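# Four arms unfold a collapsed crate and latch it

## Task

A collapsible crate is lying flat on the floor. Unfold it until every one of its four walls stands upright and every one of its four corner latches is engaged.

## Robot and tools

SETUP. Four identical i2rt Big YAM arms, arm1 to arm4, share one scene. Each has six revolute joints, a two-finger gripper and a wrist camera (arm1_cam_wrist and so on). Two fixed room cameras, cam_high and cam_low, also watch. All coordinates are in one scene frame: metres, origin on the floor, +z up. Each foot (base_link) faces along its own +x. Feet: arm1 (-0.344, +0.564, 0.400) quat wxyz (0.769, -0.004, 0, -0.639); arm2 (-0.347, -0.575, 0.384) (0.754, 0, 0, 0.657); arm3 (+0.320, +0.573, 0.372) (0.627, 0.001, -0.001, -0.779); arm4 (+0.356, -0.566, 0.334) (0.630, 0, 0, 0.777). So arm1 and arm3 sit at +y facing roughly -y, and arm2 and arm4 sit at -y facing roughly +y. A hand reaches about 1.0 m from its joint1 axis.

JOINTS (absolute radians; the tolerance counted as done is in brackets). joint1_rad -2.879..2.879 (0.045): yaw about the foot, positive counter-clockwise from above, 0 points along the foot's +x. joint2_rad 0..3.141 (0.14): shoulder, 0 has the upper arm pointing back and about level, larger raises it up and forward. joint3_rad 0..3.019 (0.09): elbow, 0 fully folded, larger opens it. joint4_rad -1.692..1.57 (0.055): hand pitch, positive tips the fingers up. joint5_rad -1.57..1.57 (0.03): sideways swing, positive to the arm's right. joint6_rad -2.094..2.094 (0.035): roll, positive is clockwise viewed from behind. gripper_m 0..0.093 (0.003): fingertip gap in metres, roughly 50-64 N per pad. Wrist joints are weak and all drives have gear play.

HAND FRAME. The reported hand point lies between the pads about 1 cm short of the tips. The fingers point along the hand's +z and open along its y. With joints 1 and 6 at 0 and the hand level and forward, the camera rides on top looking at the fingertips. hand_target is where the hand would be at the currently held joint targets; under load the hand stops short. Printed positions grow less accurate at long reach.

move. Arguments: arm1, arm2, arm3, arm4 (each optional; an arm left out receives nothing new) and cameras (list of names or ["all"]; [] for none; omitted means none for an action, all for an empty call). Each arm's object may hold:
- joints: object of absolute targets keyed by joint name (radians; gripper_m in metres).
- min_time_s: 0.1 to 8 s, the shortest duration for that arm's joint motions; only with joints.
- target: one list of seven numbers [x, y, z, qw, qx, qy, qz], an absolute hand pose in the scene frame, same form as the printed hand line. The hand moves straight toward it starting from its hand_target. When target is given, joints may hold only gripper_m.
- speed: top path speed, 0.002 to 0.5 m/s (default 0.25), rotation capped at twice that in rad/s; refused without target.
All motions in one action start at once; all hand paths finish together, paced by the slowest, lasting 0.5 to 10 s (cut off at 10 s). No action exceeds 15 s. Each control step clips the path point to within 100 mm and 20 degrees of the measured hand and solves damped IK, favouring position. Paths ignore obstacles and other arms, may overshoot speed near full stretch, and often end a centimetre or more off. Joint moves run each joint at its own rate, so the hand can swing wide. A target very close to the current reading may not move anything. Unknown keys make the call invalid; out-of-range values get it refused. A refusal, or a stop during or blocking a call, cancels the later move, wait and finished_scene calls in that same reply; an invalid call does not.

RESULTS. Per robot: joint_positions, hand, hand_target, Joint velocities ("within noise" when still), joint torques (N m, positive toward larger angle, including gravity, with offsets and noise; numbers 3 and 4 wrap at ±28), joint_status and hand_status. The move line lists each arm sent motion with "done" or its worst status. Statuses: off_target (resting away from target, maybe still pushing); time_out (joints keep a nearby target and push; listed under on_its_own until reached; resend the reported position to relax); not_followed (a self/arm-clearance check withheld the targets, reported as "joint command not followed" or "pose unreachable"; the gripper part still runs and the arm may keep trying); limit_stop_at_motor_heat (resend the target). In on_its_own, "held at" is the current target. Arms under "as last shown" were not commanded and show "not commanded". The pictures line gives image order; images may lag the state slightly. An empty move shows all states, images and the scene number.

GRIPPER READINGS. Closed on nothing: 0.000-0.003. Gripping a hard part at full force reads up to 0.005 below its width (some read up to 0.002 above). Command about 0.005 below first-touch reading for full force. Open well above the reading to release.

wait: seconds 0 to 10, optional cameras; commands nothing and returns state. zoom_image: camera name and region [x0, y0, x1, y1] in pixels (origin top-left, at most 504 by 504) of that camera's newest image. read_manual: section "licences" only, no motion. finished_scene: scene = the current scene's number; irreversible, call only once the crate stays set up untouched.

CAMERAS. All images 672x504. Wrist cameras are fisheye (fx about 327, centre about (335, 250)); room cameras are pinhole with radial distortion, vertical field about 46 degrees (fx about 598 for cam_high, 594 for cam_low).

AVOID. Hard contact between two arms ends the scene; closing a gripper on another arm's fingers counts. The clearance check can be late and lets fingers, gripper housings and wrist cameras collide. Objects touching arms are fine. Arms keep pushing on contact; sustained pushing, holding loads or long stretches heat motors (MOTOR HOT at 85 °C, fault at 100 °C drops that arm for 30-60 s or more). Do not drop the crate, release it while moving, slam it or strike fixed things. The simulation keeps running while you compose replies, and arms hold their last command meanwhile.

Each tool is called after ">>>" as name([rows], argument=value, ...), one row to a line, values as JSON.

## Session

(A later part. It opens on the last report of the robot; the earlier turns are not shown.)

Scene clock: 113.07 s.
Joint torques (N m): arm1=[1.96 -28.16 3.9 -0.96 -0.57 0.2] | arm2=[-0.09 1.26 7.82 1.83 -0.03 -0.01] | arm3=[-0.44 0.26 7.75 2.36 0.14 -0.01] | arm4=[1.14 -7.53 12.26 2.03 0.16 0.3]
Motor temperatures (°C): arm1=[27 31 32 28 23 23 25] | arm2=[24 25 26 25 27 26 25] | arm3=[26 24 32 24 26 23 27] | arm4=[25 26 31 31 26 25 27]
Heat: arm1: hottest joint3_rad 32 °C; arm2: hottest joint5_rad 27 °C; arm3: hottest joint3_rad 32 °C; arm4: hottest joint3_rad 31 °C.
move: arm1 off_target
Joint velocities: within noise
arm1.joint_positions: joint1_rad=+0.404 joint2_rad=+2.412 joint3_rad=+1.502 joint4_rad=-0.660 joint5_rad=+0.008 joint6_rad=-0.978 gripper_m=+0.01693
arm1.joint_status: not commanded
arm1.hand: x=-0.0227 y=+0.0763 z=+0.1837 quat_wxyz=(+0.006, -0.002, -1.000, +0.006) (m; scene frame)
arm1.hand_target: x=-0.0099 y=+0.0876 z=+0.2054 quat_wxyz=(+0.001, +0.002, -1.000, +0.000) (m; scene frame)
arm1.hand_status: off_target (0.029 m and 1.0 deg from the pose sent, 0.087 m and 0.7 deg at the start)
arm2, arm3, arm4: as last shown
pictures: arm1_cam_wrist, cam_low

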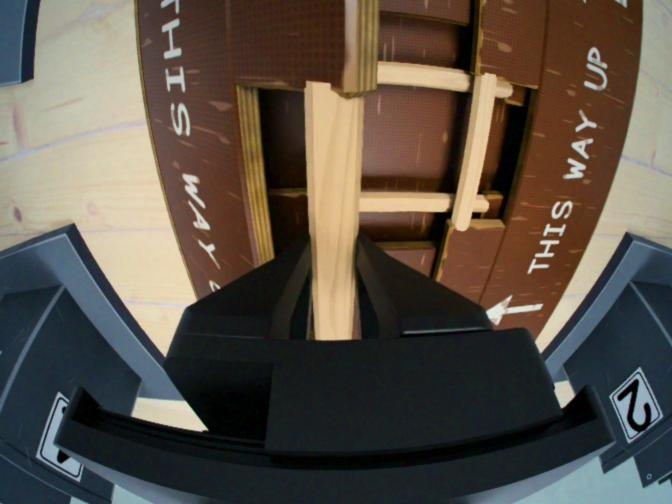

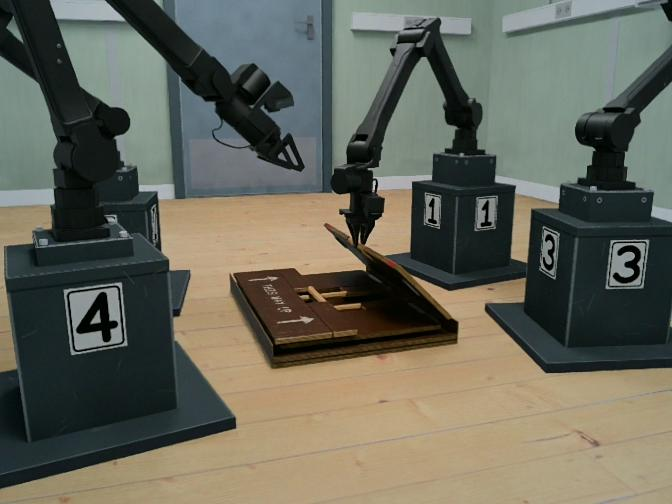

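>>> move(arm1={"target": [-0.010, 0.142, 0.240, 0, 0, 1, 0], "speed": 0.15})

>>> move(arm1={"target": [-0.011, 0.195, 0.245, 0, 0, 1, 0], "speed": 0.12}, cameras=["arm1_cam_wrist", "cam_low", "arm4_cam_wrist", "cam_high"])

Scene clock: 117.57 s.
Joint torques (N m): arm1=[2.2 -24.88 4.16 -0.06 -0.52 0.28] | arm2=[-0.03 1.2 7.82 1.83 -0.04 -0.01] | arm3=[-0.67 0.03 7.86 2.41 0.12 0.01] | arm4=[1.08 -7.53 12.25 2.03 0.17 0.3]
Motor temperatures (°C): arm1=[27 32 32 28 23 23 25] | arm2=[24 25 26 25 27 26 25] | arm3=[26 24 32 24 26 23 27] | arm4=[25 26 31 31 26 25 27]
Heat: arm1: hottest joint2_rad 32 °C; arm2: hottest joint5_rad 27 °C; arm3: hottest joint3_rad 32 °C; arm4: hottest joint3_rad 31 °C.
move: arm1 off_target
Joint velocities: within noise
arm1.joint_positions: joint1_rad=+0.456 joint2_rad=+2.254 joint3_rad=+1.322 joint4_rad=-0.644 joint5_rad=+0.008 joint6_rad=-0.922 gripper_m=+0.01657
arm1.joint_status: not commanded
arm1.hand: x=-0.0237 y=+0.1292 z=+0.2275 quat_wxyz=(+0.008, -0.004, -1.000, +0.003) (m; scene frame)
arm1.hand_target: x=-0.0105 y=+0.1410 z=+0.2402 quat_wxyz=(+0.000, -0.001, -1.000, +0.000) (m; scene frame)
arm1.hand_status: off_target (0.023 m and 1.1 deg from the pose sent, 0.087 m and 1.0 deg at the start)
arm2, arm3, arm4: as last shown
pictures: none

Scene clock: 118.63 s.
Joint torques (N m): arm1=[3.25 -22.42 3.23 -0.32 -1 0.33] | arm2=[-0.03 1.26 7.82 1.83 -0.04 -0.01] | arm3=[-0.73 -0.03 7.87 2.4 0.14 0] | arm4=[1.14 -7.53 12.26 2.03 0.17 0.3]
Motor temperatures (°C): arm1=[27 32 32 28 23 23 25] | arm2=[24 25 26 25 27 26 25] | arm3=[26 24 32 24 26 23 27] | arm4=[25 26 31 31 26 25 27]
Heat: arm1: hottest joint2_rad 32 °C; arm2: hottest joint5_rad 27 °C; arm3: hottest joint3_rad 32 °C; arm4: hottest joint3_rad 31 °C.
move: arm1 off_target
Joint velocities: within noise
arm1.joint_positions: joint1_rad=+0.505 joint2_rad=+2.163 joint3_rad=+1.187 joint4_rad=-0.574 joint5_rad=+0.020 joint6_rad=-0.867 gripper_m=+0.01643
arm1.joint_status: not commanded
arm1.hand: x=-0.0242 y=+0.1684 z=+0.2429 quat_wxyz=(+0.004, -0.007, -1.000, +0.018) (m; scene frame)
arm1.hand_target: x=-0.0117 y=+0.1934 z=+0.2451 quat_wxyz=(+0.001, +0.000, -1.000, +0.001) (m; scene frame)
arm1.hand_status: off_target (0.030 m and 2.2 deg from the pose sent, 0.069 m and 1.1 deg at the start)
arm2, arm3, arm4: as last shown
pictures: arm1_cam_wrist, arm4_cam_wrist, cam_high, cam_low

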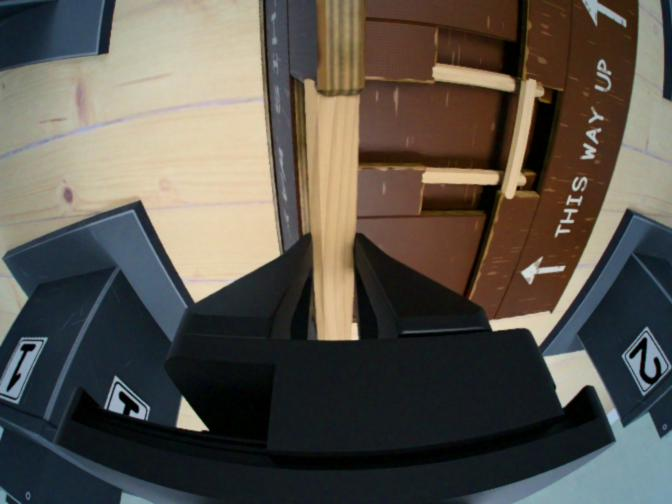

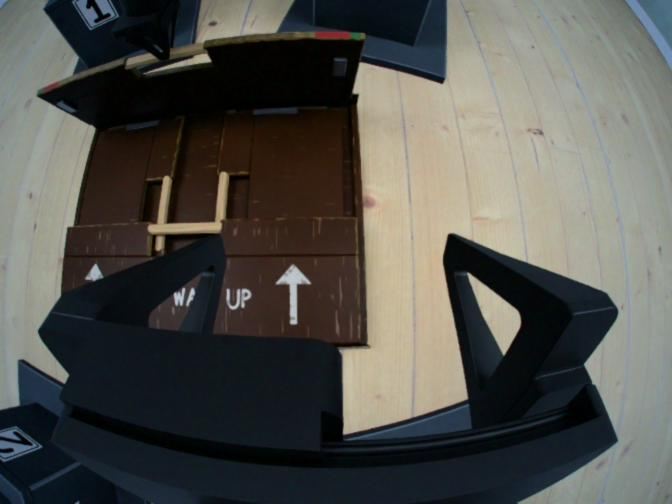

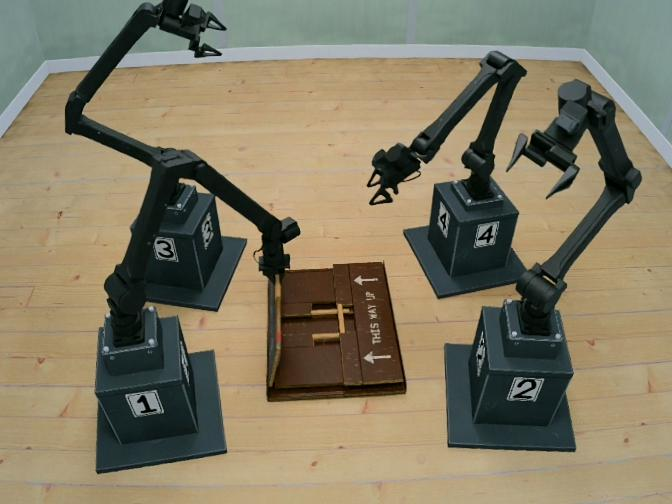

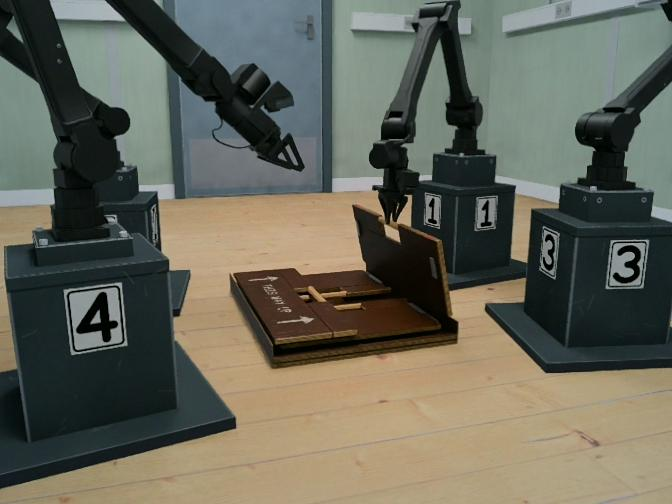

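Let me look at the corner hardware.

>>> zoom_image(camera="arm4_cam_wrist", region=[200, 20, 400, 220])

>>> zoom_image(camera="cam_low", region=[330, 180, 480, 370])

>>> zoom_image(camera="arm4_cam_wrist", region=[30, 50, 230, 240])

>>> zoom_image(camera="arm1_cam_wrist", region=[240, 0, 560, 240])

Scaled by 2.520 from the camera's 672x504 image, which has a finer 960x720 frame.

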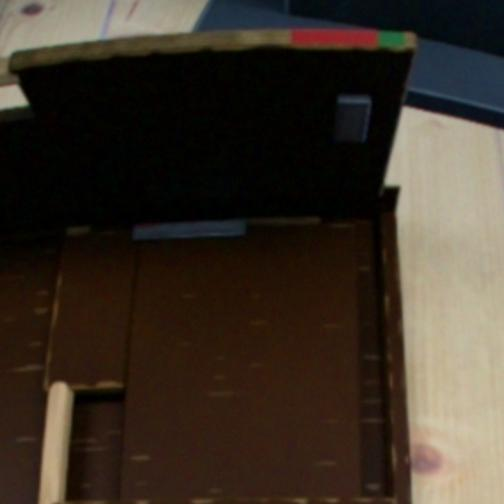

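Scaled by 2.653 from the camera's 672x504 image, which has a finer 960x720 frame.

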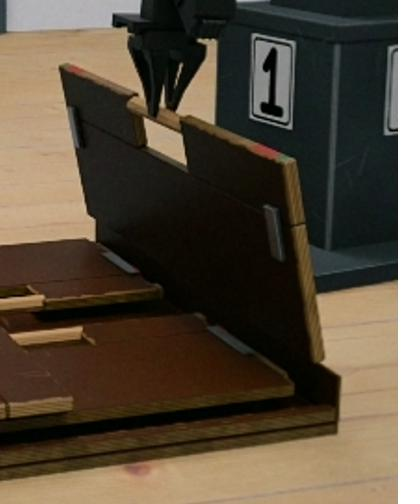

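Scaled by 2.520 from the camera's 672x504 image, which has a finer 960x720 frame.

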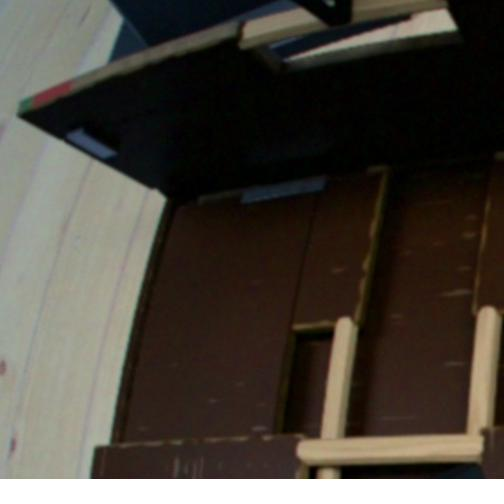

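Scaled by 1.575 from the camera's 672x504 image, which has a finer 960x720 frame.

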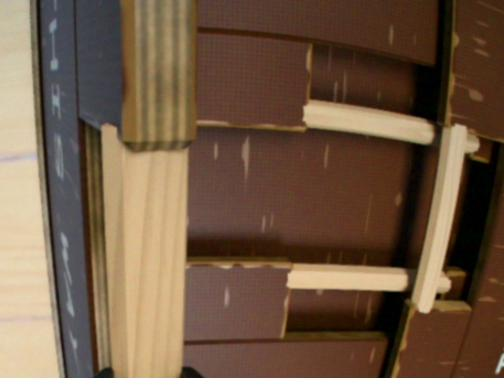

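>>> move(arm1={"target": [-0.011, 0.235, 0.244, 0, 0, 1, 0], "speed": 0.1}, cameras=["arm4_cam_wrist", "cam_low", "cam_high"])

>>> zoom_image(camera="cam_low", region=[330, 180, 480, 370])

Scene clock: 123.57 s.
Joint torques (N m): arm1=[3.6 -18.26 3.15 0.51 -1.29 0.29] | arm2=[-0.03 1.26 7.82 1.83 -0.04 -0.01] | arm3=[-0.67 -0.03 7.86 2.26 0.15 0] | arm4=[1.08 -7.53 12.26 2.03 0.16 0.3]
Motor temperatures (°C): arm1=[27 32 32 28 24 23 26] | arm2=[24 25 26 25 27 26 25] | arm3=[26 24 32 24 26 23 27] | arm4=[25 26 31 31 26 25 27]
Heat: arm1: hottest joint2_rad 32 °C; arm2: hottest joint5_rad 27 °C; arm3: hottest joint3_rad 32 °C; arm4: hottest joint3_rad 31 °C.
move: arm1 off_target
Joint velocities: within noise
arm1.joint_positions: joint1_rad=+0.557 joint2_rad=+2.103 joint3_rad=+1.088 joint4_rad=-0.531 joint5_rad=+0.027 joint6_rad=-0.807 gripper_m=+0.01609
arm1.joint_status: not commanded
arm1.hand: x=-0.0244 y=+0.2063 z=+0.2499 quat_wxyz=(+0.004, -0.011, -1.000, +0.021) (m; scene frame)
arm1.hand_target: x=-0.0121 y=+0.2339 z=+0.2449 quat_wxyz=(+0.001, +0.000, -1.000, +0.001) (m; scene frame)
arm1.hand_status: off_target (0.032 m and 2.7 deg from the pose sent, 0.068 m and 2.2 deg at the start)
arm2, arm3, arm4: as last shown
pictures: arm4_cam_wrist, cam_high, cam_low

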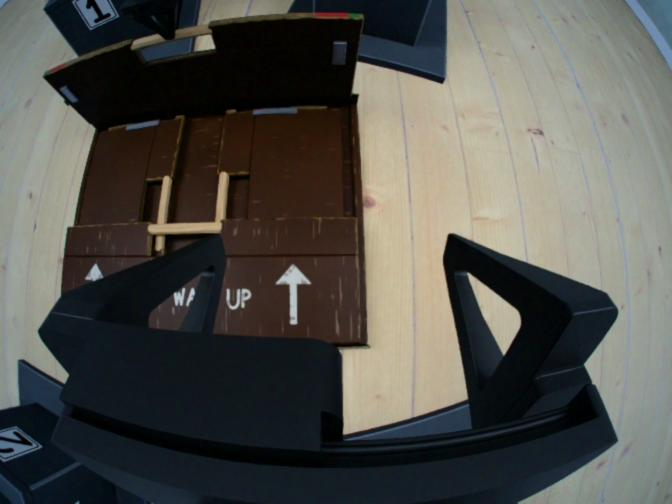

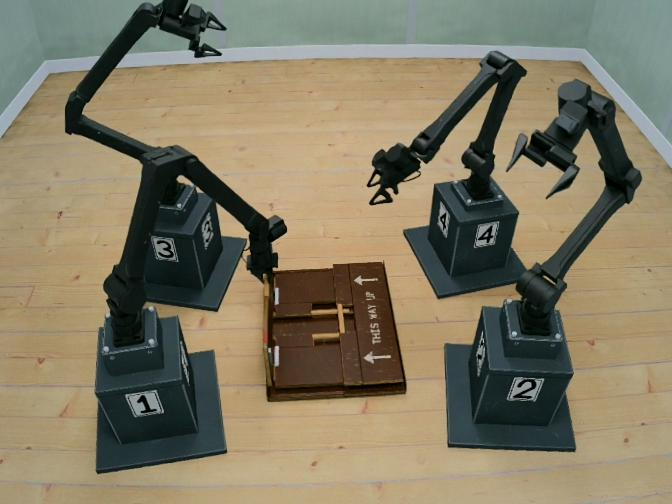

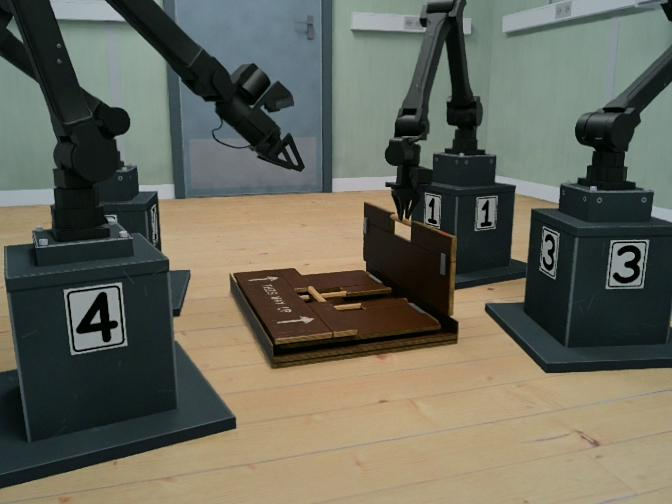

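Scaled by 2.653 from the camera's 672x504 image, which has a finer 960x720 frame.

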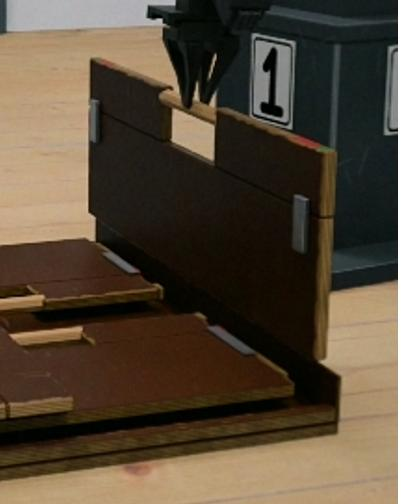

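>>> move(arm1={"target": [-0.011, 0.252, 0.240, 0, 0, 1, 0], "speed": 0.1}, cameras=["arm4_cam_wrist", "cam_low", "cam_high", "arm1_cam_wrist"])

>>> zoom_image(camera="cam_low", region=[330, 180, 480, 370])

>>> zoom_image(camera="arm4_cam_wrist", region=[200, 0, 400, 200])

Scene clock: 126.87 s.
Joint torques (N m): arm1=[5.42 -18.02 2.15 0.31 -1.26 0.36] | arm2=[-0.09 1.26 7.8 1.83 -0.04 -0.01] | arm3=[-0.38 0.38 7.88 2.41 0.12 -0.02] | arm4=[1.14 -7.53 12.25 2.03 0.17 0.3]
Motor temperatures (°C): arm1=[27 32 32 28 24 23 26] | arm2=[24 25 26 25 27 26 25] | arm3=[26 24 32 24 26 23 27] | arm4=[25 26 31 31 26 25 26]
Heat: arm1: hottest joint2_rad 32 °C; arm2: hottest joint5_rad 27 °C; arm3: hottest joint3_rad 32 °C; arm4: hottest joint3_rad 31 °C.
move: arm1 off_target
Joint velocities: within noise
arm1.joint_positions: joint1_rad=+0.560 joint2_rad=+2.093 joint3_rad=+1.065 joint4_rad=-0.496 joint5_rad=+0.027 joint6_rad=-0.794 gripper_m=+0.01577
arm1.joint_status: not commanded
arm1.hand: x=-0.0243 y=+0.2084 z=+0.2504 quat_wxyz=(-0.004, -0.016, -0.999, +0.029) (m; scene frame)
arm1.hand_target: x=-0.0137 y=+0.2499 z=+0.2408 quat_wxyz=(+0.001, +0.000, -1.000, +0.001) (m; scene frame)
arm1.hand_status: off_target (0.047 m and 3.8 deg from the pose sent, 0.049 m and 2.7 deg at the start)
arm2.joint_positions: joint1_rad=+0.742 joint2_rad=+0.634 joint3_rad=+1.438 joint4_rad=-1.211 joint5_rad=-0.133 joint6_rad=-0.320 gripper_m=+0.09396
arm2.joint_status: not commanded
arm2.hand: x=-0.5071 y=-0.3840 z=+0.9710 quat_wxyz=(-0.284, +0.802, -0.229, -0.472) (m; scene frame)
arm2.hand_target: x=-0.5054 y=-0.3866 z=+0.9838 quat_wxyz=(-0.292, +0.795, -0.226, -0.481) (m; scene frame)
arm2.hand_status: not commanded
arm3.joint_positions: joint1_rad=+0.368 joint2_rad=+0.623 joint3_rad=+1.401 joint4_rad=-1.238 joint5_rad=-0.070 joint6_rad=+0.635 gripper_m=+0.09396
arm3.joint_status: not commanded
arm3.hand: x=+0.3681 y=+0.3300 z=+0.9365 quat_wxyz=(-0.499, -0.717, -0.455, +0.173) (m; scene frame)
arm3.hand_target: x=+0.3677 y=+0.3328 z=+0.9460 quat_wxyz=(-0.508, -0.712, -0.452, +0.176) (m; scene frame)
arm3.hand_status: not commanded
arm4: as last shown
pictures: arm1_cam_wrist, arm4_cam_wrist, cam_high, cam_low

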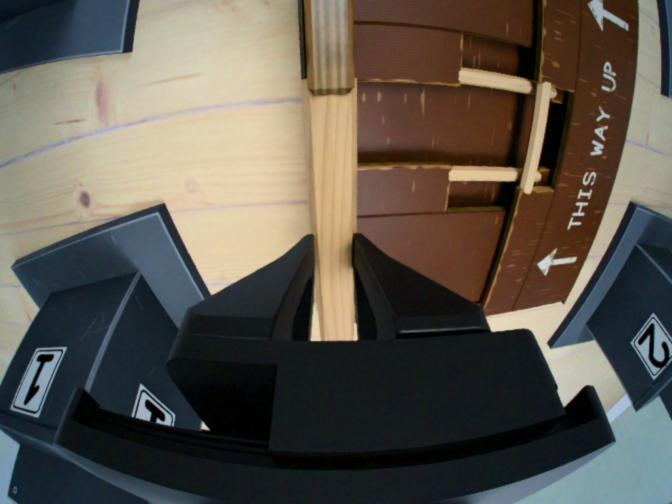

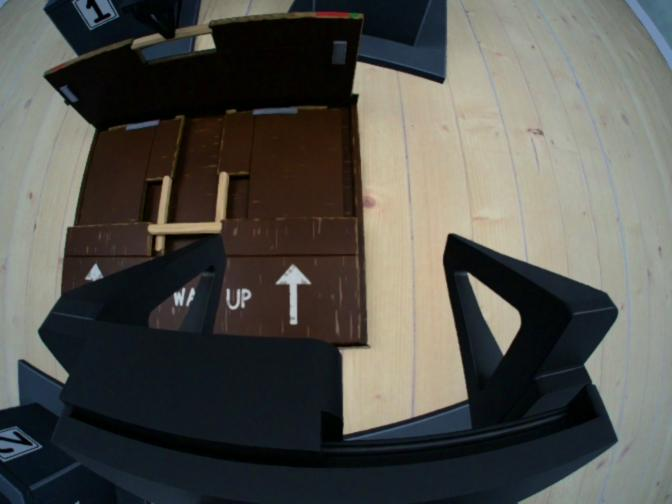

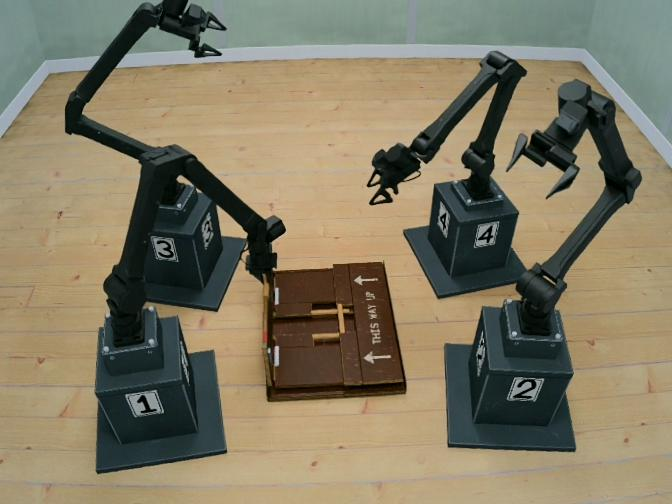

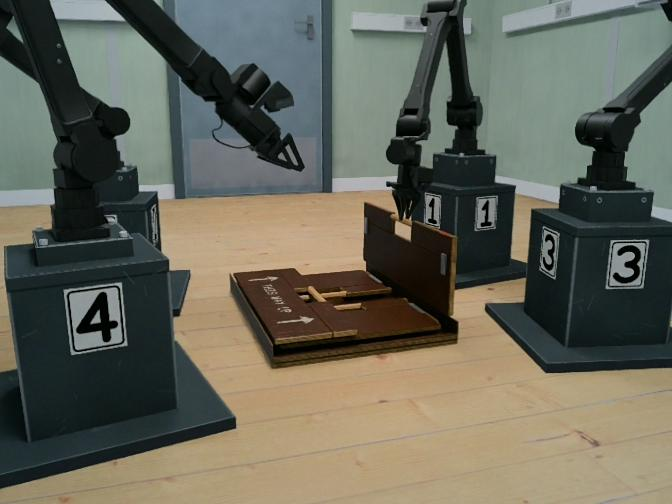

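Scaled by 2.653 from the camera's 672x504 image, which has a finer 960x720 frame.

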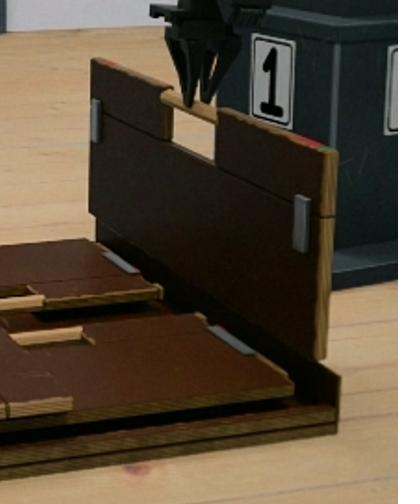

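Scaled by 2.520 from the camera's 672x504 image, which has a finer 960x720 frame.

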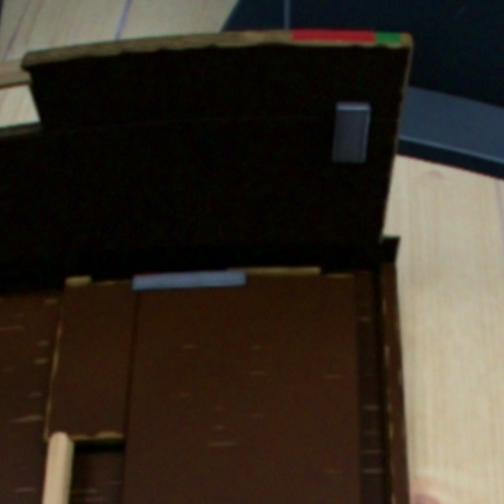

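>>> move(arm1={"target": [-0.0135, 0.238, 0.241, 0, 0, 1, 0], "speed": 0.1}, arm4={"target": [-0.034, -0.020, 0.150, 0, -1, 0, 0], "speed": 0.3, "joints": {"gripper_m": 0.048}}, cameras=["arm4_cam_wrist", "cam_low"])

Scene clock: 133.77 s.
Joint torques (N m): arm1=[3.19 -18.37 3.92 -0.47 -1.29 0.19] | arm2=[-0.15 1.2 7.82 1.81 -0.03 -0.01] | arm3=[-0.79 -0.03 7.86 2.35 0.11 -0.02] | arm4=[2.14 -21.3 11.32 -0.53 -0.08 -0.1]
Motor temperatures (°C): arm1=[27 32 31 28 24 23 26] | arm2=[24 25 26 25 27 26 25] | arm3=[26 24 32 24 26 23 27] | arm4=[25 26 32 31 26 25 26]
Heat: arm1: hottest joint2_rad 32 °C; arm2: hottest joint5_rad 27 °C; arm3: hottest joint3_rad 32 °C; arm4: hottest joint3_rad 32 °C.
move: arm1 off_target; arm4 off_target
Joint velocities: within noise
arm1.joint_positions: joint1_rad=+0.560 joint2_rad=+2.093 joint3_rad=+1.065 joint4_rad=-0.496 joint5_rad=+0.027 joint6_rad=-0.794 gripper_m=+0.01576
arm1.joint_status: not commanded
arm1.hand: x=-0.0243 y=+0.2084 z=+0.2504 quat_wxyz=(-0.004, -0.016, -0.999, +0.029) (m; scene frame)
arm1.hand_target: x=-0.0150 y=+0.2373 z=+0.2416 quat_wxyz=(+0.001, +0.000, -1.000, +0.000) (m; scene frame)
arm1.hand_status: off_target (0.033 m and 3.8 deg from the pose sent, 0.033 m and 3.8 deg at the start)
arm2, arm3: as last shown
arm4.joint_positions: joint1_rad=+0.412 joint2_rad=+2.478 joint3_rad=+1.804 joint4_rad=-0.894 joint5_rad=+0.005 joint6_rad=-0.924 gripper_m=+0.04807
arm4.joint_status: all done
arm4.hand: x=-0.0266 y=-0.0274 z=+0.1582 quat_wxyz=(-0.002, +1.000, -0.014, +0.001) (m; scene frame)
arm4.hand_target: x=-0.0325 y=-0.0222 z=+0.1500 quat_wxyz=(-0.003, +1.000, -0.003, +0.002) (m; scene frame)
arm4.hand_status: off_target (0.013 m and 1.6 deg from the pose sent, 0.389 m and 97.8 deg at the start)
pictures: arm4_cam_wrist, cam_low

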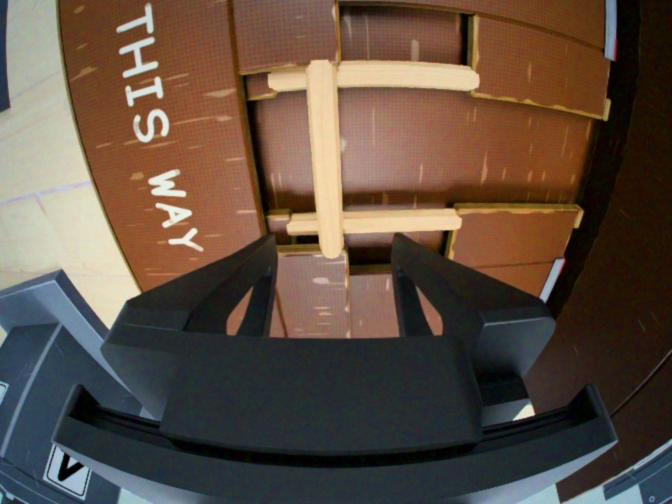

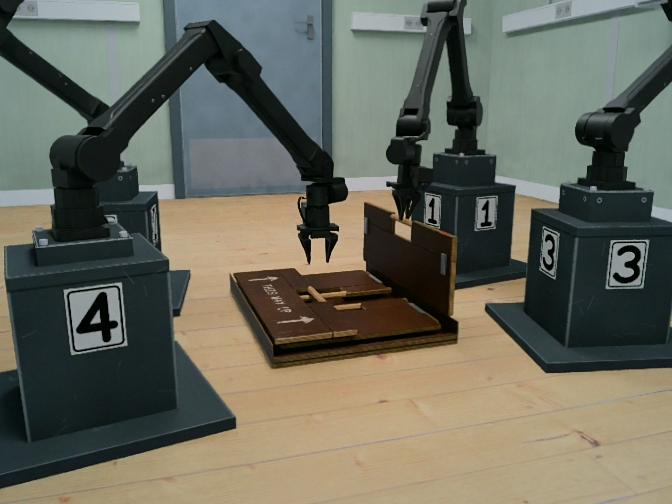

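>>> move(arm4={"target": [-0.027, -0.0275, 0.055, 0, -1, 0, 0], "speed": 0.2, "joints": {"gripper_m": 0.038}}, cameras=["arm4_cam_wrist", "cam_low"])

Scene clock: 139.60 s.
Joint torques (N m): arm1=[4.07 -17.9 3.89 -0.38 -1.28 0.18] | arm2=[-0.09 1.26 7.8 1.81 -0.04 -0.01] | arm3=[-0.62 -0.09 7.64 2.43 0.12 0.01] | arm4=[1.73 -22.07 10.11 -0.03 -0.23 -0.11]
Motor temperatures (°C): arm1=[27 32 31 28 25 23 26] | arm2=[24 25 26 25 27 26 25] | arm3=[26 24 33 24 26 23 27] | arm4=[25 27 32 31 26 25 26]
Heat: arm1: hottest joint2_rad 32 °C; arm2: hottest joint5_rad 27 °C; arm3: hottest joint3_rad 33 °C; arm4: hottest joint3_rad 32 °C.
move: arm4 off_target
Joint velocities: within noise
arm1, arm2, arm3: as last shown
arm4.joint_positions: joint1_rad=+0.410 joint2_rad=+2.647 joint3_rad=+1.848 joint4_rad=-0.782 joint5_rad=+0.004 joint6_rad=-0.935 gripper_m=+0.03807
arm4.joint_status: all done
arm4.hand: x=-0.0204 y=-0.0347 z=+0.0634 quat_wxyz=(+0.003, +1.000, -0.009, +0.004) (m; scene frame)
arm4.hand_target: x=-0.0255 y=-0.0280 z=+0.0558 quat_wxyz=(-0.001, +1.000, +0.000, +0.000) (m; scene frame)
arm4.hand_status: off_target (0.013 m and 1.2 deg from the pose sent, 0.103 m and 1.6 deg at the start)
pictures: arm4_cam_wrist, cam_low

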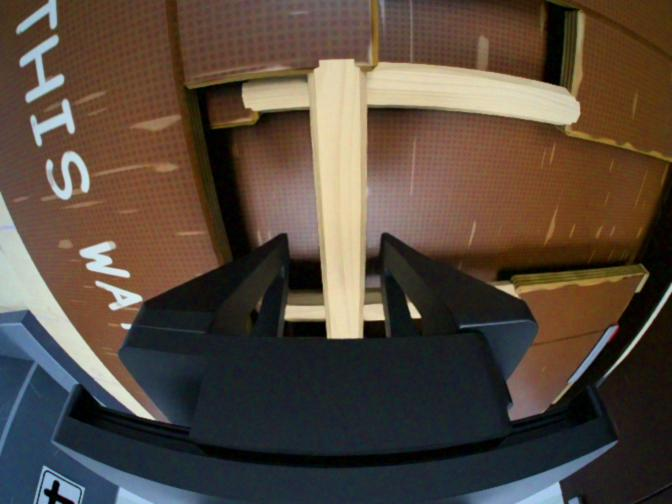

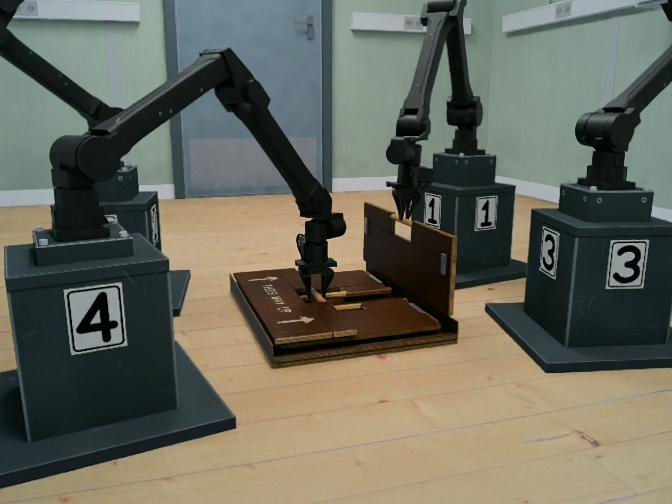

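>>> move(arm4={"target": [-0.027, -0.0265, 0.035, 0, -1, 0, 0], "speed": 0.15})

>>> move(arm4={"joints": {"gripper_m": 0.011}}, cameras=["arm4_cam_wrist"])

Scene clock: 141.97 s.
Joint torques (N m): arm1=[3.14 -17.26 3.84 -0.47 -1.33 0.23] | arm2=[-0.09 1.26 7.8 1.81 -0.04 -0.01] | arm3=[-0.79 0.15 7.84 2.36 0.13 -0.03] | arm4=[1.26 -22.12 10.03 0.16 -0.23 -0.11]
Motor temperatures (°C): arm1=[27 32 31 28 25 23 26] | arm2=[24 25 26 25 27 26 25] | arm3=[26 24 33 24 26 23 27] | arm4=[25 27 32 31 26 25 26]
Heat: arm1: hottest joint2_rad 32 °C; arm2: hottest joint5_rad 27 °C; arm3: hottest joint3_rad 33 °C; arm4: hottest joint3_rad 32 °C.
move: arm4 off_target
Joint velocities: within noise
arm1, arm2, arm3: as last shown
arm4.joint_positions: joint1_rad=+0.407 joint2_rad=+2.691 joint3_rad=+1.882 joint4_rad=-0.776 joint5_rad=+0.002 joint6_rad=-0.935 gripper_m=+0.03807
arm4.joint_status: not commanded
arm4.hand: x=-0.0195 y=-0.0330 z=+0.0442 quat_wxyz=(+0.005, +1.000, -0.011, +0.005) (m; scene frame)
arm4.hand_target: x=-0.0247 y=-0.0264 z=+0.0351 quat_wxyz=(+0.000, +1.000, -0.002, +0.000) (m; scene frame)
arm4.hand_status: off_target (0.014 m and 1.5 deg from the pose sent, 0.030 m and 1.2 deg at the start)
pictures: none

Scene clock: 142.60 s.
Joint torques (N m): arm1=[3.78 -18.2 3.96 -0.53 -1.29 0.2] | arm2=[-0.03 1.32 7.82 1.81 -0.04 -0.01] | arm3=[-0.62 0.5 7.8 2.51 0.16 0] | arm4=[1.73 -22.01 9.96 0.12 -0.26 0.15]
Motor temperatures (°C): arm1=[27 32 31 28 25 23 26] | arm2=[24 25 26 25 27 26 25] | arm3=[26 24 33 24 26 23 27] | arm4=[25 27 32 31 26 25 26]
Heat: arm1: hottest joint2_rad 32 °C; arm2: hottest joint5_rad 27 °C; arm3: hottest joint3_rad 33 °C; arm4: hottest joint3_rad 32 °C.
move: arm4 off_target
Joint velocities: within noise
arm1, arm2, arm3: as last shown
arm4.joint_positions: joint1_rad=+0.405 joint2_rad=+2.691 joint3_rad=+1.883 joint4_rad=-0.775 joint5_rad=+0.002 joint6_rad=-0.967 gripper_m=+0.01656
arm4.joint_status: gripper_m off_target (ended at +0.01659, target +0.01100)
arm4.hand: x=-0.0194 y=-0.0315 z=+0.0446 quat_wxyz=(+0.004, +1.000, +0.005, +0.004) (m; scene frame)
arm4.hand_target: x=-0.0243 y=-0.0255 z=+0.0353 quat_wxyz=(+0.000, +1.000, +0.002, -0.001) (m; scene frame)
arm4.hand_status: not commanded
pictures: arm4_cam_wrist

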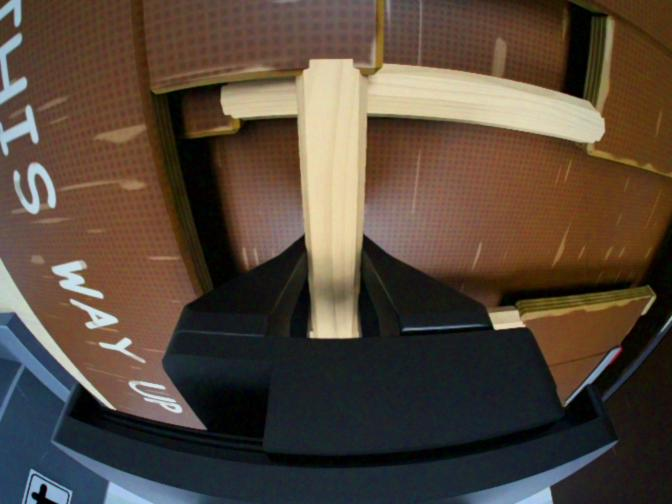

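>>> move(arm4={"target": [-0.026, -0.032, 0.095, 0, -1, 0, 0], "speed": 0.15})

>>> move(arm4={"target": [-0.026, -0.053, 0.153, 0, -1, 0, 0], "speed": 0.15})

>>> move(arm4={"target": [-0.026, -0.096, 0.199, 0, -1, 0, 0], "speed": 0.15}, cameras=["arm4_cam_wrist", "cam_low"])

Scene clock: 147.03 s.
Joint torques (N m): arm1=[3.31 -18.26 3.96 -0.75 -1.32 0.18] | arm2=[-0.09 1.26 7.8 1.84 -0.04 -0.01] | arm3=[-0.56 -0.15 7.84 2.32 0.1 0] | arm4=[2.37 -28.63 6.09 -1.7 -0.61 0.28]
Motor temperatures (°C): arm1=[27 32 31 28 25 23 26] | arm2=[24 25 26 25 27 26 25] | arm3=[26 24 33 24 26 23 27] | arm4=[25 28 32 31 26 25 27]
Heat: arm1: hottest joint2_rad 32 °C; arm2: hottest joint5_rad 27 °C; arm3: hottest joint3_rad 33 °C; arm4: hottest joint3_rad 32 °C.
move: arm4 off_target
Joint velocities: within noise
arm1, arm2, arm3: as last shown
arm4.joint_positions: joint1_rad=+0.410 joint2_rad=+2.645 joint3_rad=+1.845 joint4_rad=-0.767 joint5_rad=+0.014 joint6_rad=-0.967 gripper_m=+0.01655
arm4.joint_status: not commanded
arm4.hand: x=-0.0205 y=-0.0314 z=+0.0636 quat_wxyz=(-0.006, +1.000, +0.007, +0.005) (m; scene frame)
arm4.hand_target: x=-0.0299 y=-0.0312 z=+0.0935 quat_wxyz=(-0.004, +1.000, +0.002, -0.002) (m; scene frame)
arm4.hand_status: off_target (0.032 m and 1.2 deg from the pose sent, 0.051 m and 0.9 deg at the start)
pictures: none

Scene clock: 148.07 s.
Joint torques (N m): arm1=[3.66 -17.73 3.95 -0.35 -1.33 0.19] | arm2=[-0.09 1.26 7.8 1.81 -0.04 -0.01] | arm3=[-0.44 -0.09 7.76 2.26 0.1 0.02] | arm4=[2.37 -27.46 6.17 -1.8 -0.58 0.43]
Motor temperatures (°C): arm1=[27 32 31 28 25 23 26] | arm2=[24 25 26 25 27 26 25] | arm3=[26 24 33 24 26 23 27] | arm4=[25 28 32 31 26 25 27]
Heat: arm1: hottest joint2_rad 32 °C; arm2: hottest joint5_rad 27 °C; arm3: hottest joint3_rad 33 °C; arm4: hottest joint3_rad 32 °C.
move: arm4 off_target
Joint velocities: within noise
arm1, arm2, arm3: as last shown
arm4.joint_positions: joint1_rad=+0.421 joint2_rad=+2.495 joint3_rad=+1.730 joint4_rad=-0.802 joint5_rad=+0.013 joint6_rad=-0.961 gripper_m=+0.01607
arm4.joint_status: not commanded
arm4.hand: x=-0.0190 y=-0.0458 z=+0.1265 quat_wxyz=(-0.005, +1.000, +0.009, +0.004) (m; scene frame)
arm4.hand_target: x=-0.0244 y=-0.0506 z=+0.1519 quat_wxyz=(+0.000, +1.000, -0.002, +0.000) (m; scene frame)
arm4.hand_status: off_target (0.028 m and 1.3 deg from the pose sent, 0.092 m and 1.2 deg at the start)
pictures: none

Scene clock: 149.17 s.
Joint torques (N m): arm1=[3.84 -17.85 3.96 -0.44 -1.3 0.2] | arm2=[-0.09 1.26 7.8 1.84 -0.04 -0.01] | arm3=[-0.85 0.21 7.71 2.37 0.13 0] | arm4=[3.25 -25.82 5.83 -1.77 -0.82 0.5]
Motor temperatures (°C): arm1=[27 32 31 28 25 23 26] | arm2=[24 25 26 25 27 26 25] | arm3=[26 24 33 24 26 23 27] | arm4=[25 28 32 31 26 25 27]
Heat: arm1: hottest joint2_rad 32 °C; arm2: hottest joint5_rad 27 °C; arm3: hottest joint3_rad 33 °C; arm4: hottest joint3_rad 32 °C.
move: arm4 off_target
Joint velocities: within noise
arm1, arm2, arm3: as last shown
arm4.joint_positions: joint1_rad=+0.455 joint2_rad=+2.341 joint3_rad=+1.578 joint4_rad=-0.795 joint5_rad=+0.022 joint6_rad=-0.927 gripper_m=+0.01624
arm4.joint_status: not commanded
arm4.hand: x=-0.0179 y=-0.0798 z=+0.1773 quat_wxyz=(-0.012, +1.000, +0.009, +0.005) (m; scene frame)
arm4.hand_target: x=-0.0260 y=-0.0940 z=+0.1981 quat_wxyz=(-0.001, +1.000, +0.000, +0.000) (m; scene frame)
arm4.hand_status: off_target (0.028 m and 1.8 deg from the pose sent, 0.088 m and 1.3 deg at the start)
pictures: arm4_cam_wrist, cam_low

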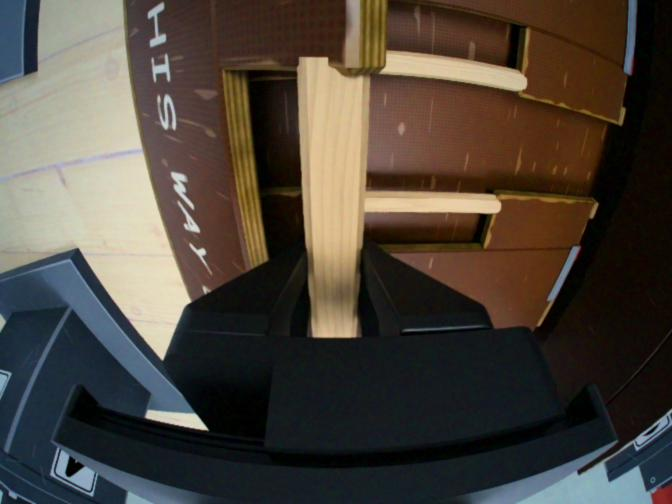

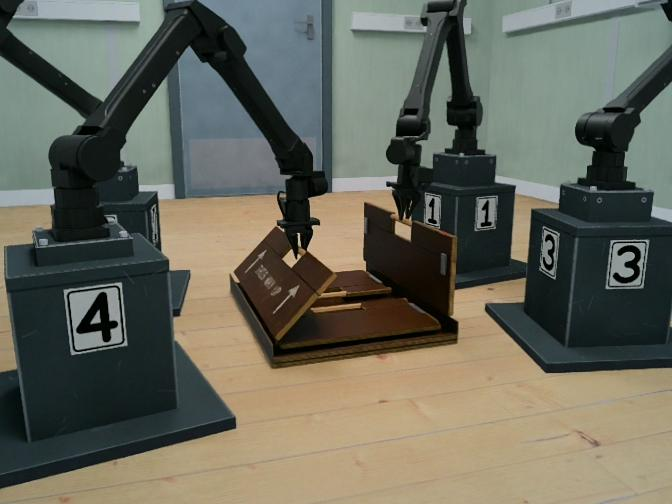

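>>> move(arm4={"target": [-0.026, -0.150, 0.232, 0, -1, 0, 0], "speed": 0.15})

>>> move(arm4={"target": [-0.027, -0.200, 0.238, 0, -1, 0, 0], "speed": 0.12})

>>> move(arm4={"target": [-0.027, -0.238, 0.235, 0, -1, 0, 0], "speed": 0.1}, cameras=["arm4_cam_wrist", "cam_low", "cam_high"])

Scene clock: 163.37 s.
Joint torques (N m): arm1=[3.6 -18.02 3.99 -0.44 -1.27 0.19] | arm2=[-0.15 1.26 7.82 1.84 -0.03 -0.01] | arm3=[-0.32 0.09 7.72 2.37 0.11 0.01] | arm4=[3.37 -23.24 6.19 -1.13 -0.86 0.53]
Motor temperatures (°C): arm1=[27 32 31 28 25 23 26] | arm2=[24 25 26 25 27 26 25] | arm3=[26 24 33 24 26 23 27] | arm4=[25 30 31 30 27 25 27]
Heat: arm1: hottest joint2_rad 32 °C; arm2: hottest joint5_rad 27 °C; arm3: hottest joint3_rad 33 °C; arm4: hottest joint3_rad 31 °C.
move: arm4 off_target
Joint velocities: within noise
arm1: as last shown
arm2.joint_positions: joint1_rad=+0.742 joint2_rad=+0.634 joint3_rad=+1.438 joint4_rad=-1.211 joint5_rad=-0.133 joint6_rad=-0.320 gripper_m=+0.09396
arm2.joint_status: not commanded
arm2.hand: x=-0.5071 y=-0.3840 z=+0.9710 quat_wxyz=(-0.284, +0.802, -0.229, -0.472) (m; scene frame)
arm2.hand_target: x=-0.5054 y=-0.3866 z=+0.9838 quat_wxyz=(-0.292, +0.795, -0.226, -0.481) (m; scene frame)
arm2.hand_status: not commanded
arm3.joint_positions: joint1_rad=+0.368 joint2_rad=+0.623 joint3_rad=+1.401 joint4_rad=-1.238 joint5_rad=-0.070 joint6_rad=+0.635 gripper_m=+0.09396
arm3.joint_status: not commanded
arm3.hand: x=+0.3681 y=+0.3300 z=+0.9365 quat_wxyz=(-0.499, -0.717, -0.455, +0.173) (m; scene frame)
arm3.hand_target: x=+0.3677 y=+0.3328 z=+0.9460 quat_wxyz=(-0.508, -0.712, -0.452, +0.176) (m; scene frame)
arm3.hand_status: not commanded
arm4.joint_positions: joint1_rad=+0.514 joint2_rad=+2.194 joint3_rad=+1.412 joint4_rad=-0.790 joint5_rad=+0.020 joint6_rad=-0.869 gripper_m=+0.01565
arm4.joint_status: not commanded
arm4.hand: x=-0.0170 y=-0.1367 z=+0.2157 quat_wxyz=(-0.006, +1.000, +0.010, +0.008) (m; scene frame)
arm4.hand_target: x=-0.0266 y=-0.1493 z=+0.2321 quat_wxyz=(+0.000, +1.000, +0.000, +0.000) (m; scene frame)
arm4.hand_status: off_target (0.023 m and 1.6 deg from the pose sent, 0.089 m and 1.8 deg at the start)
pictures: none

Scene clock: 164.43 s.
Joint torques (N m): arm1=[3.96 -18.2 3.95 -0.54 -1.31 0.22] | arm2=[-0.03 1.2 7.82 1.83 -0.04 -0.01] | arm3=[-0.62 0.15 7.82 2.29 0.18 0.02] | arm4=[4.48 -21.42 5.3 -1.18 -1.27 0.67]
Motor temperatures (°C): arm1=[27 32 31 28 25 23 26] | arm2=[24 25 26 25 27 26 25] | arm3=[26 24 33 24 26 23 27] | arm4=[25 30 31 30 27 25 27]
Heat: arm1: hottest joint2_rad 32 °C; arm2: hottest joint5_rad 27 °C; arm3: hottest joint3_rad 33 °C; arm4: hottest joint3_rad 31 °C.
move: arm4 off_target
Joint velocities: within noise
arm1.joint_positions: joint1_rad=+0.560 joint2_rad=+2.093 joint3_rad=+1.065 joint4_rad=-0.496 joint5_rad=+0.027 joint6_rad=-0.794 gripper_m=+0.01576
arm1.joint_status: not commanded
arm1.hand: x=-0.0243 y=+0.2084 z=+0.2504 quat_wxyz=(-0.004, -0.016, -0.999, +0.029) (m; scene frame)
arm1.hand_target: x=-0.0150 y=+0.2373 z=+0.2416 quat_wxyz=(+0.001, +0.000, -1.000, +0.000) (m; scene frame)
arm1.hand_status: not commanded
arm2, arm3: as last shown
arm4.joint_positions: joint1_rad=+0.565 joint2_rad=+2.113 joint3_rad=+1.294 joint4_rad=-0.739 joint5_rad=+0.034 joint6_rad=-0.817 gripper_m=+0.01564
arm4.joint_status: not commanded
arm4.hand: x=-0.0161 y=-0.1755 z=+0.2276 quat_wxyz=(-0.016, +1.000, +0.009, +0.008) (m; scene frame)
arm4.hand_target: x=-0.0265 y=-0.1995 z=+0.2373 quat_wxyz=(+0.000, +1.000, +0.001, +0.001) (m; scene frame)
arm4.hand_status: off_target (0.029 m and 2.3 deg from the pose sent, 0.068 m and 1.6 deg at the start)
pictures: none

Scene clock: 165.47 s.
Joint torques (N m): arm1=[3.72 -18.02 3.84 -0.32 -1.3 0.17] | arm2=[-0.09 1.26 7.82 1.83 -0.03 -0.01] | arm3=[-0.26 0.21 7.77 2.32 0.15 0.04] | arm4=[4.66 -19.49 5.26 -0.58 -1.36 0.7]
Motor temperatures (°C): arm1=[27 32 31 28 25 23 26] | arm2=[24 25 26 25 27 26 25] | arm3=[26 24 33 24 26 23 27] | arm4=[25 30 31 30 27 25 27]
Heat: arm1: hottest joint2_rad 32 °C; arm2: hottest joint5_rad 27 °C; arm3: hottest joint3_rad 33 °C; arm4: hottest joint3_rad 31 °C.
move: arm4 off_target
Joint velocities: within noise
arm1, arm2, arm3: as last shown
arm4.joint_positions: joint1_rad=+0.616 joint2_rad=+2.061 joint3_rad=+1.204 joint4_rad=-0.703 joint5_rad=+0.037 joint6_rad=-0.766 gripper_m=+0.01578
arm4.joint_status: not commanded
arm4.hand: x=-0.0155 y=-0.2125 z=+0.2306 quat_wxyz=(-0.017, +1.000, +0.009, +0.009) (m; scene frame)
arm4.hand_target: x=-0.0264 y=-0.2367 z=+0.2352 quat_wxyz=(-0.001, +1.000, +0.001, +0.001) (m; scene frame)
arm4.hand_status: off_target (0.028 m and 2.5 deg from the pose sent, 0.064 m and 2.3 deg at the start)
pictures: arm4_cam_wrist, cam_high, cam_low

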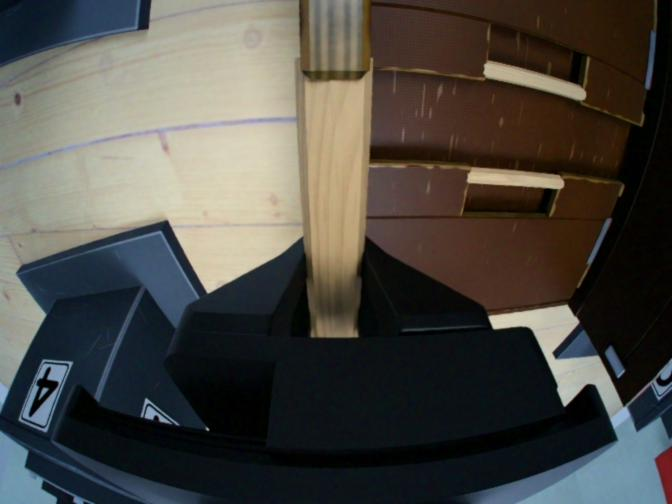

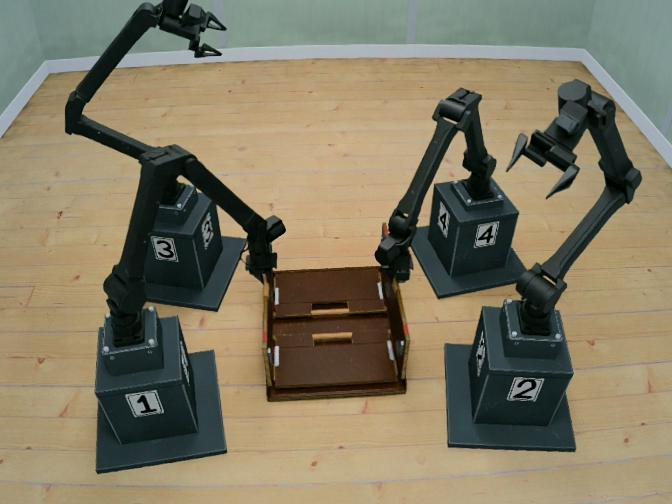

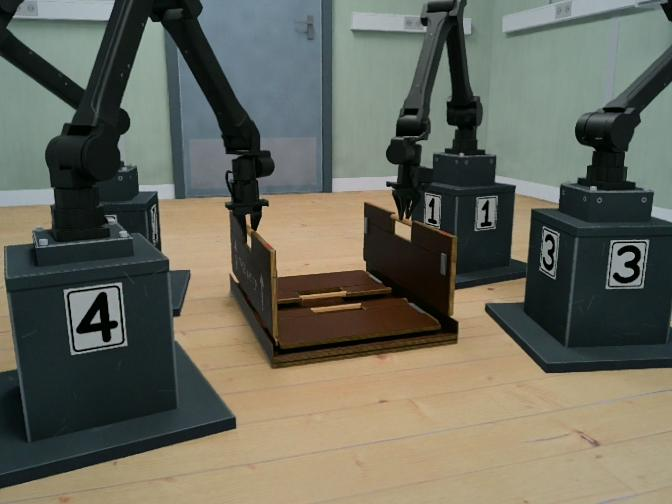

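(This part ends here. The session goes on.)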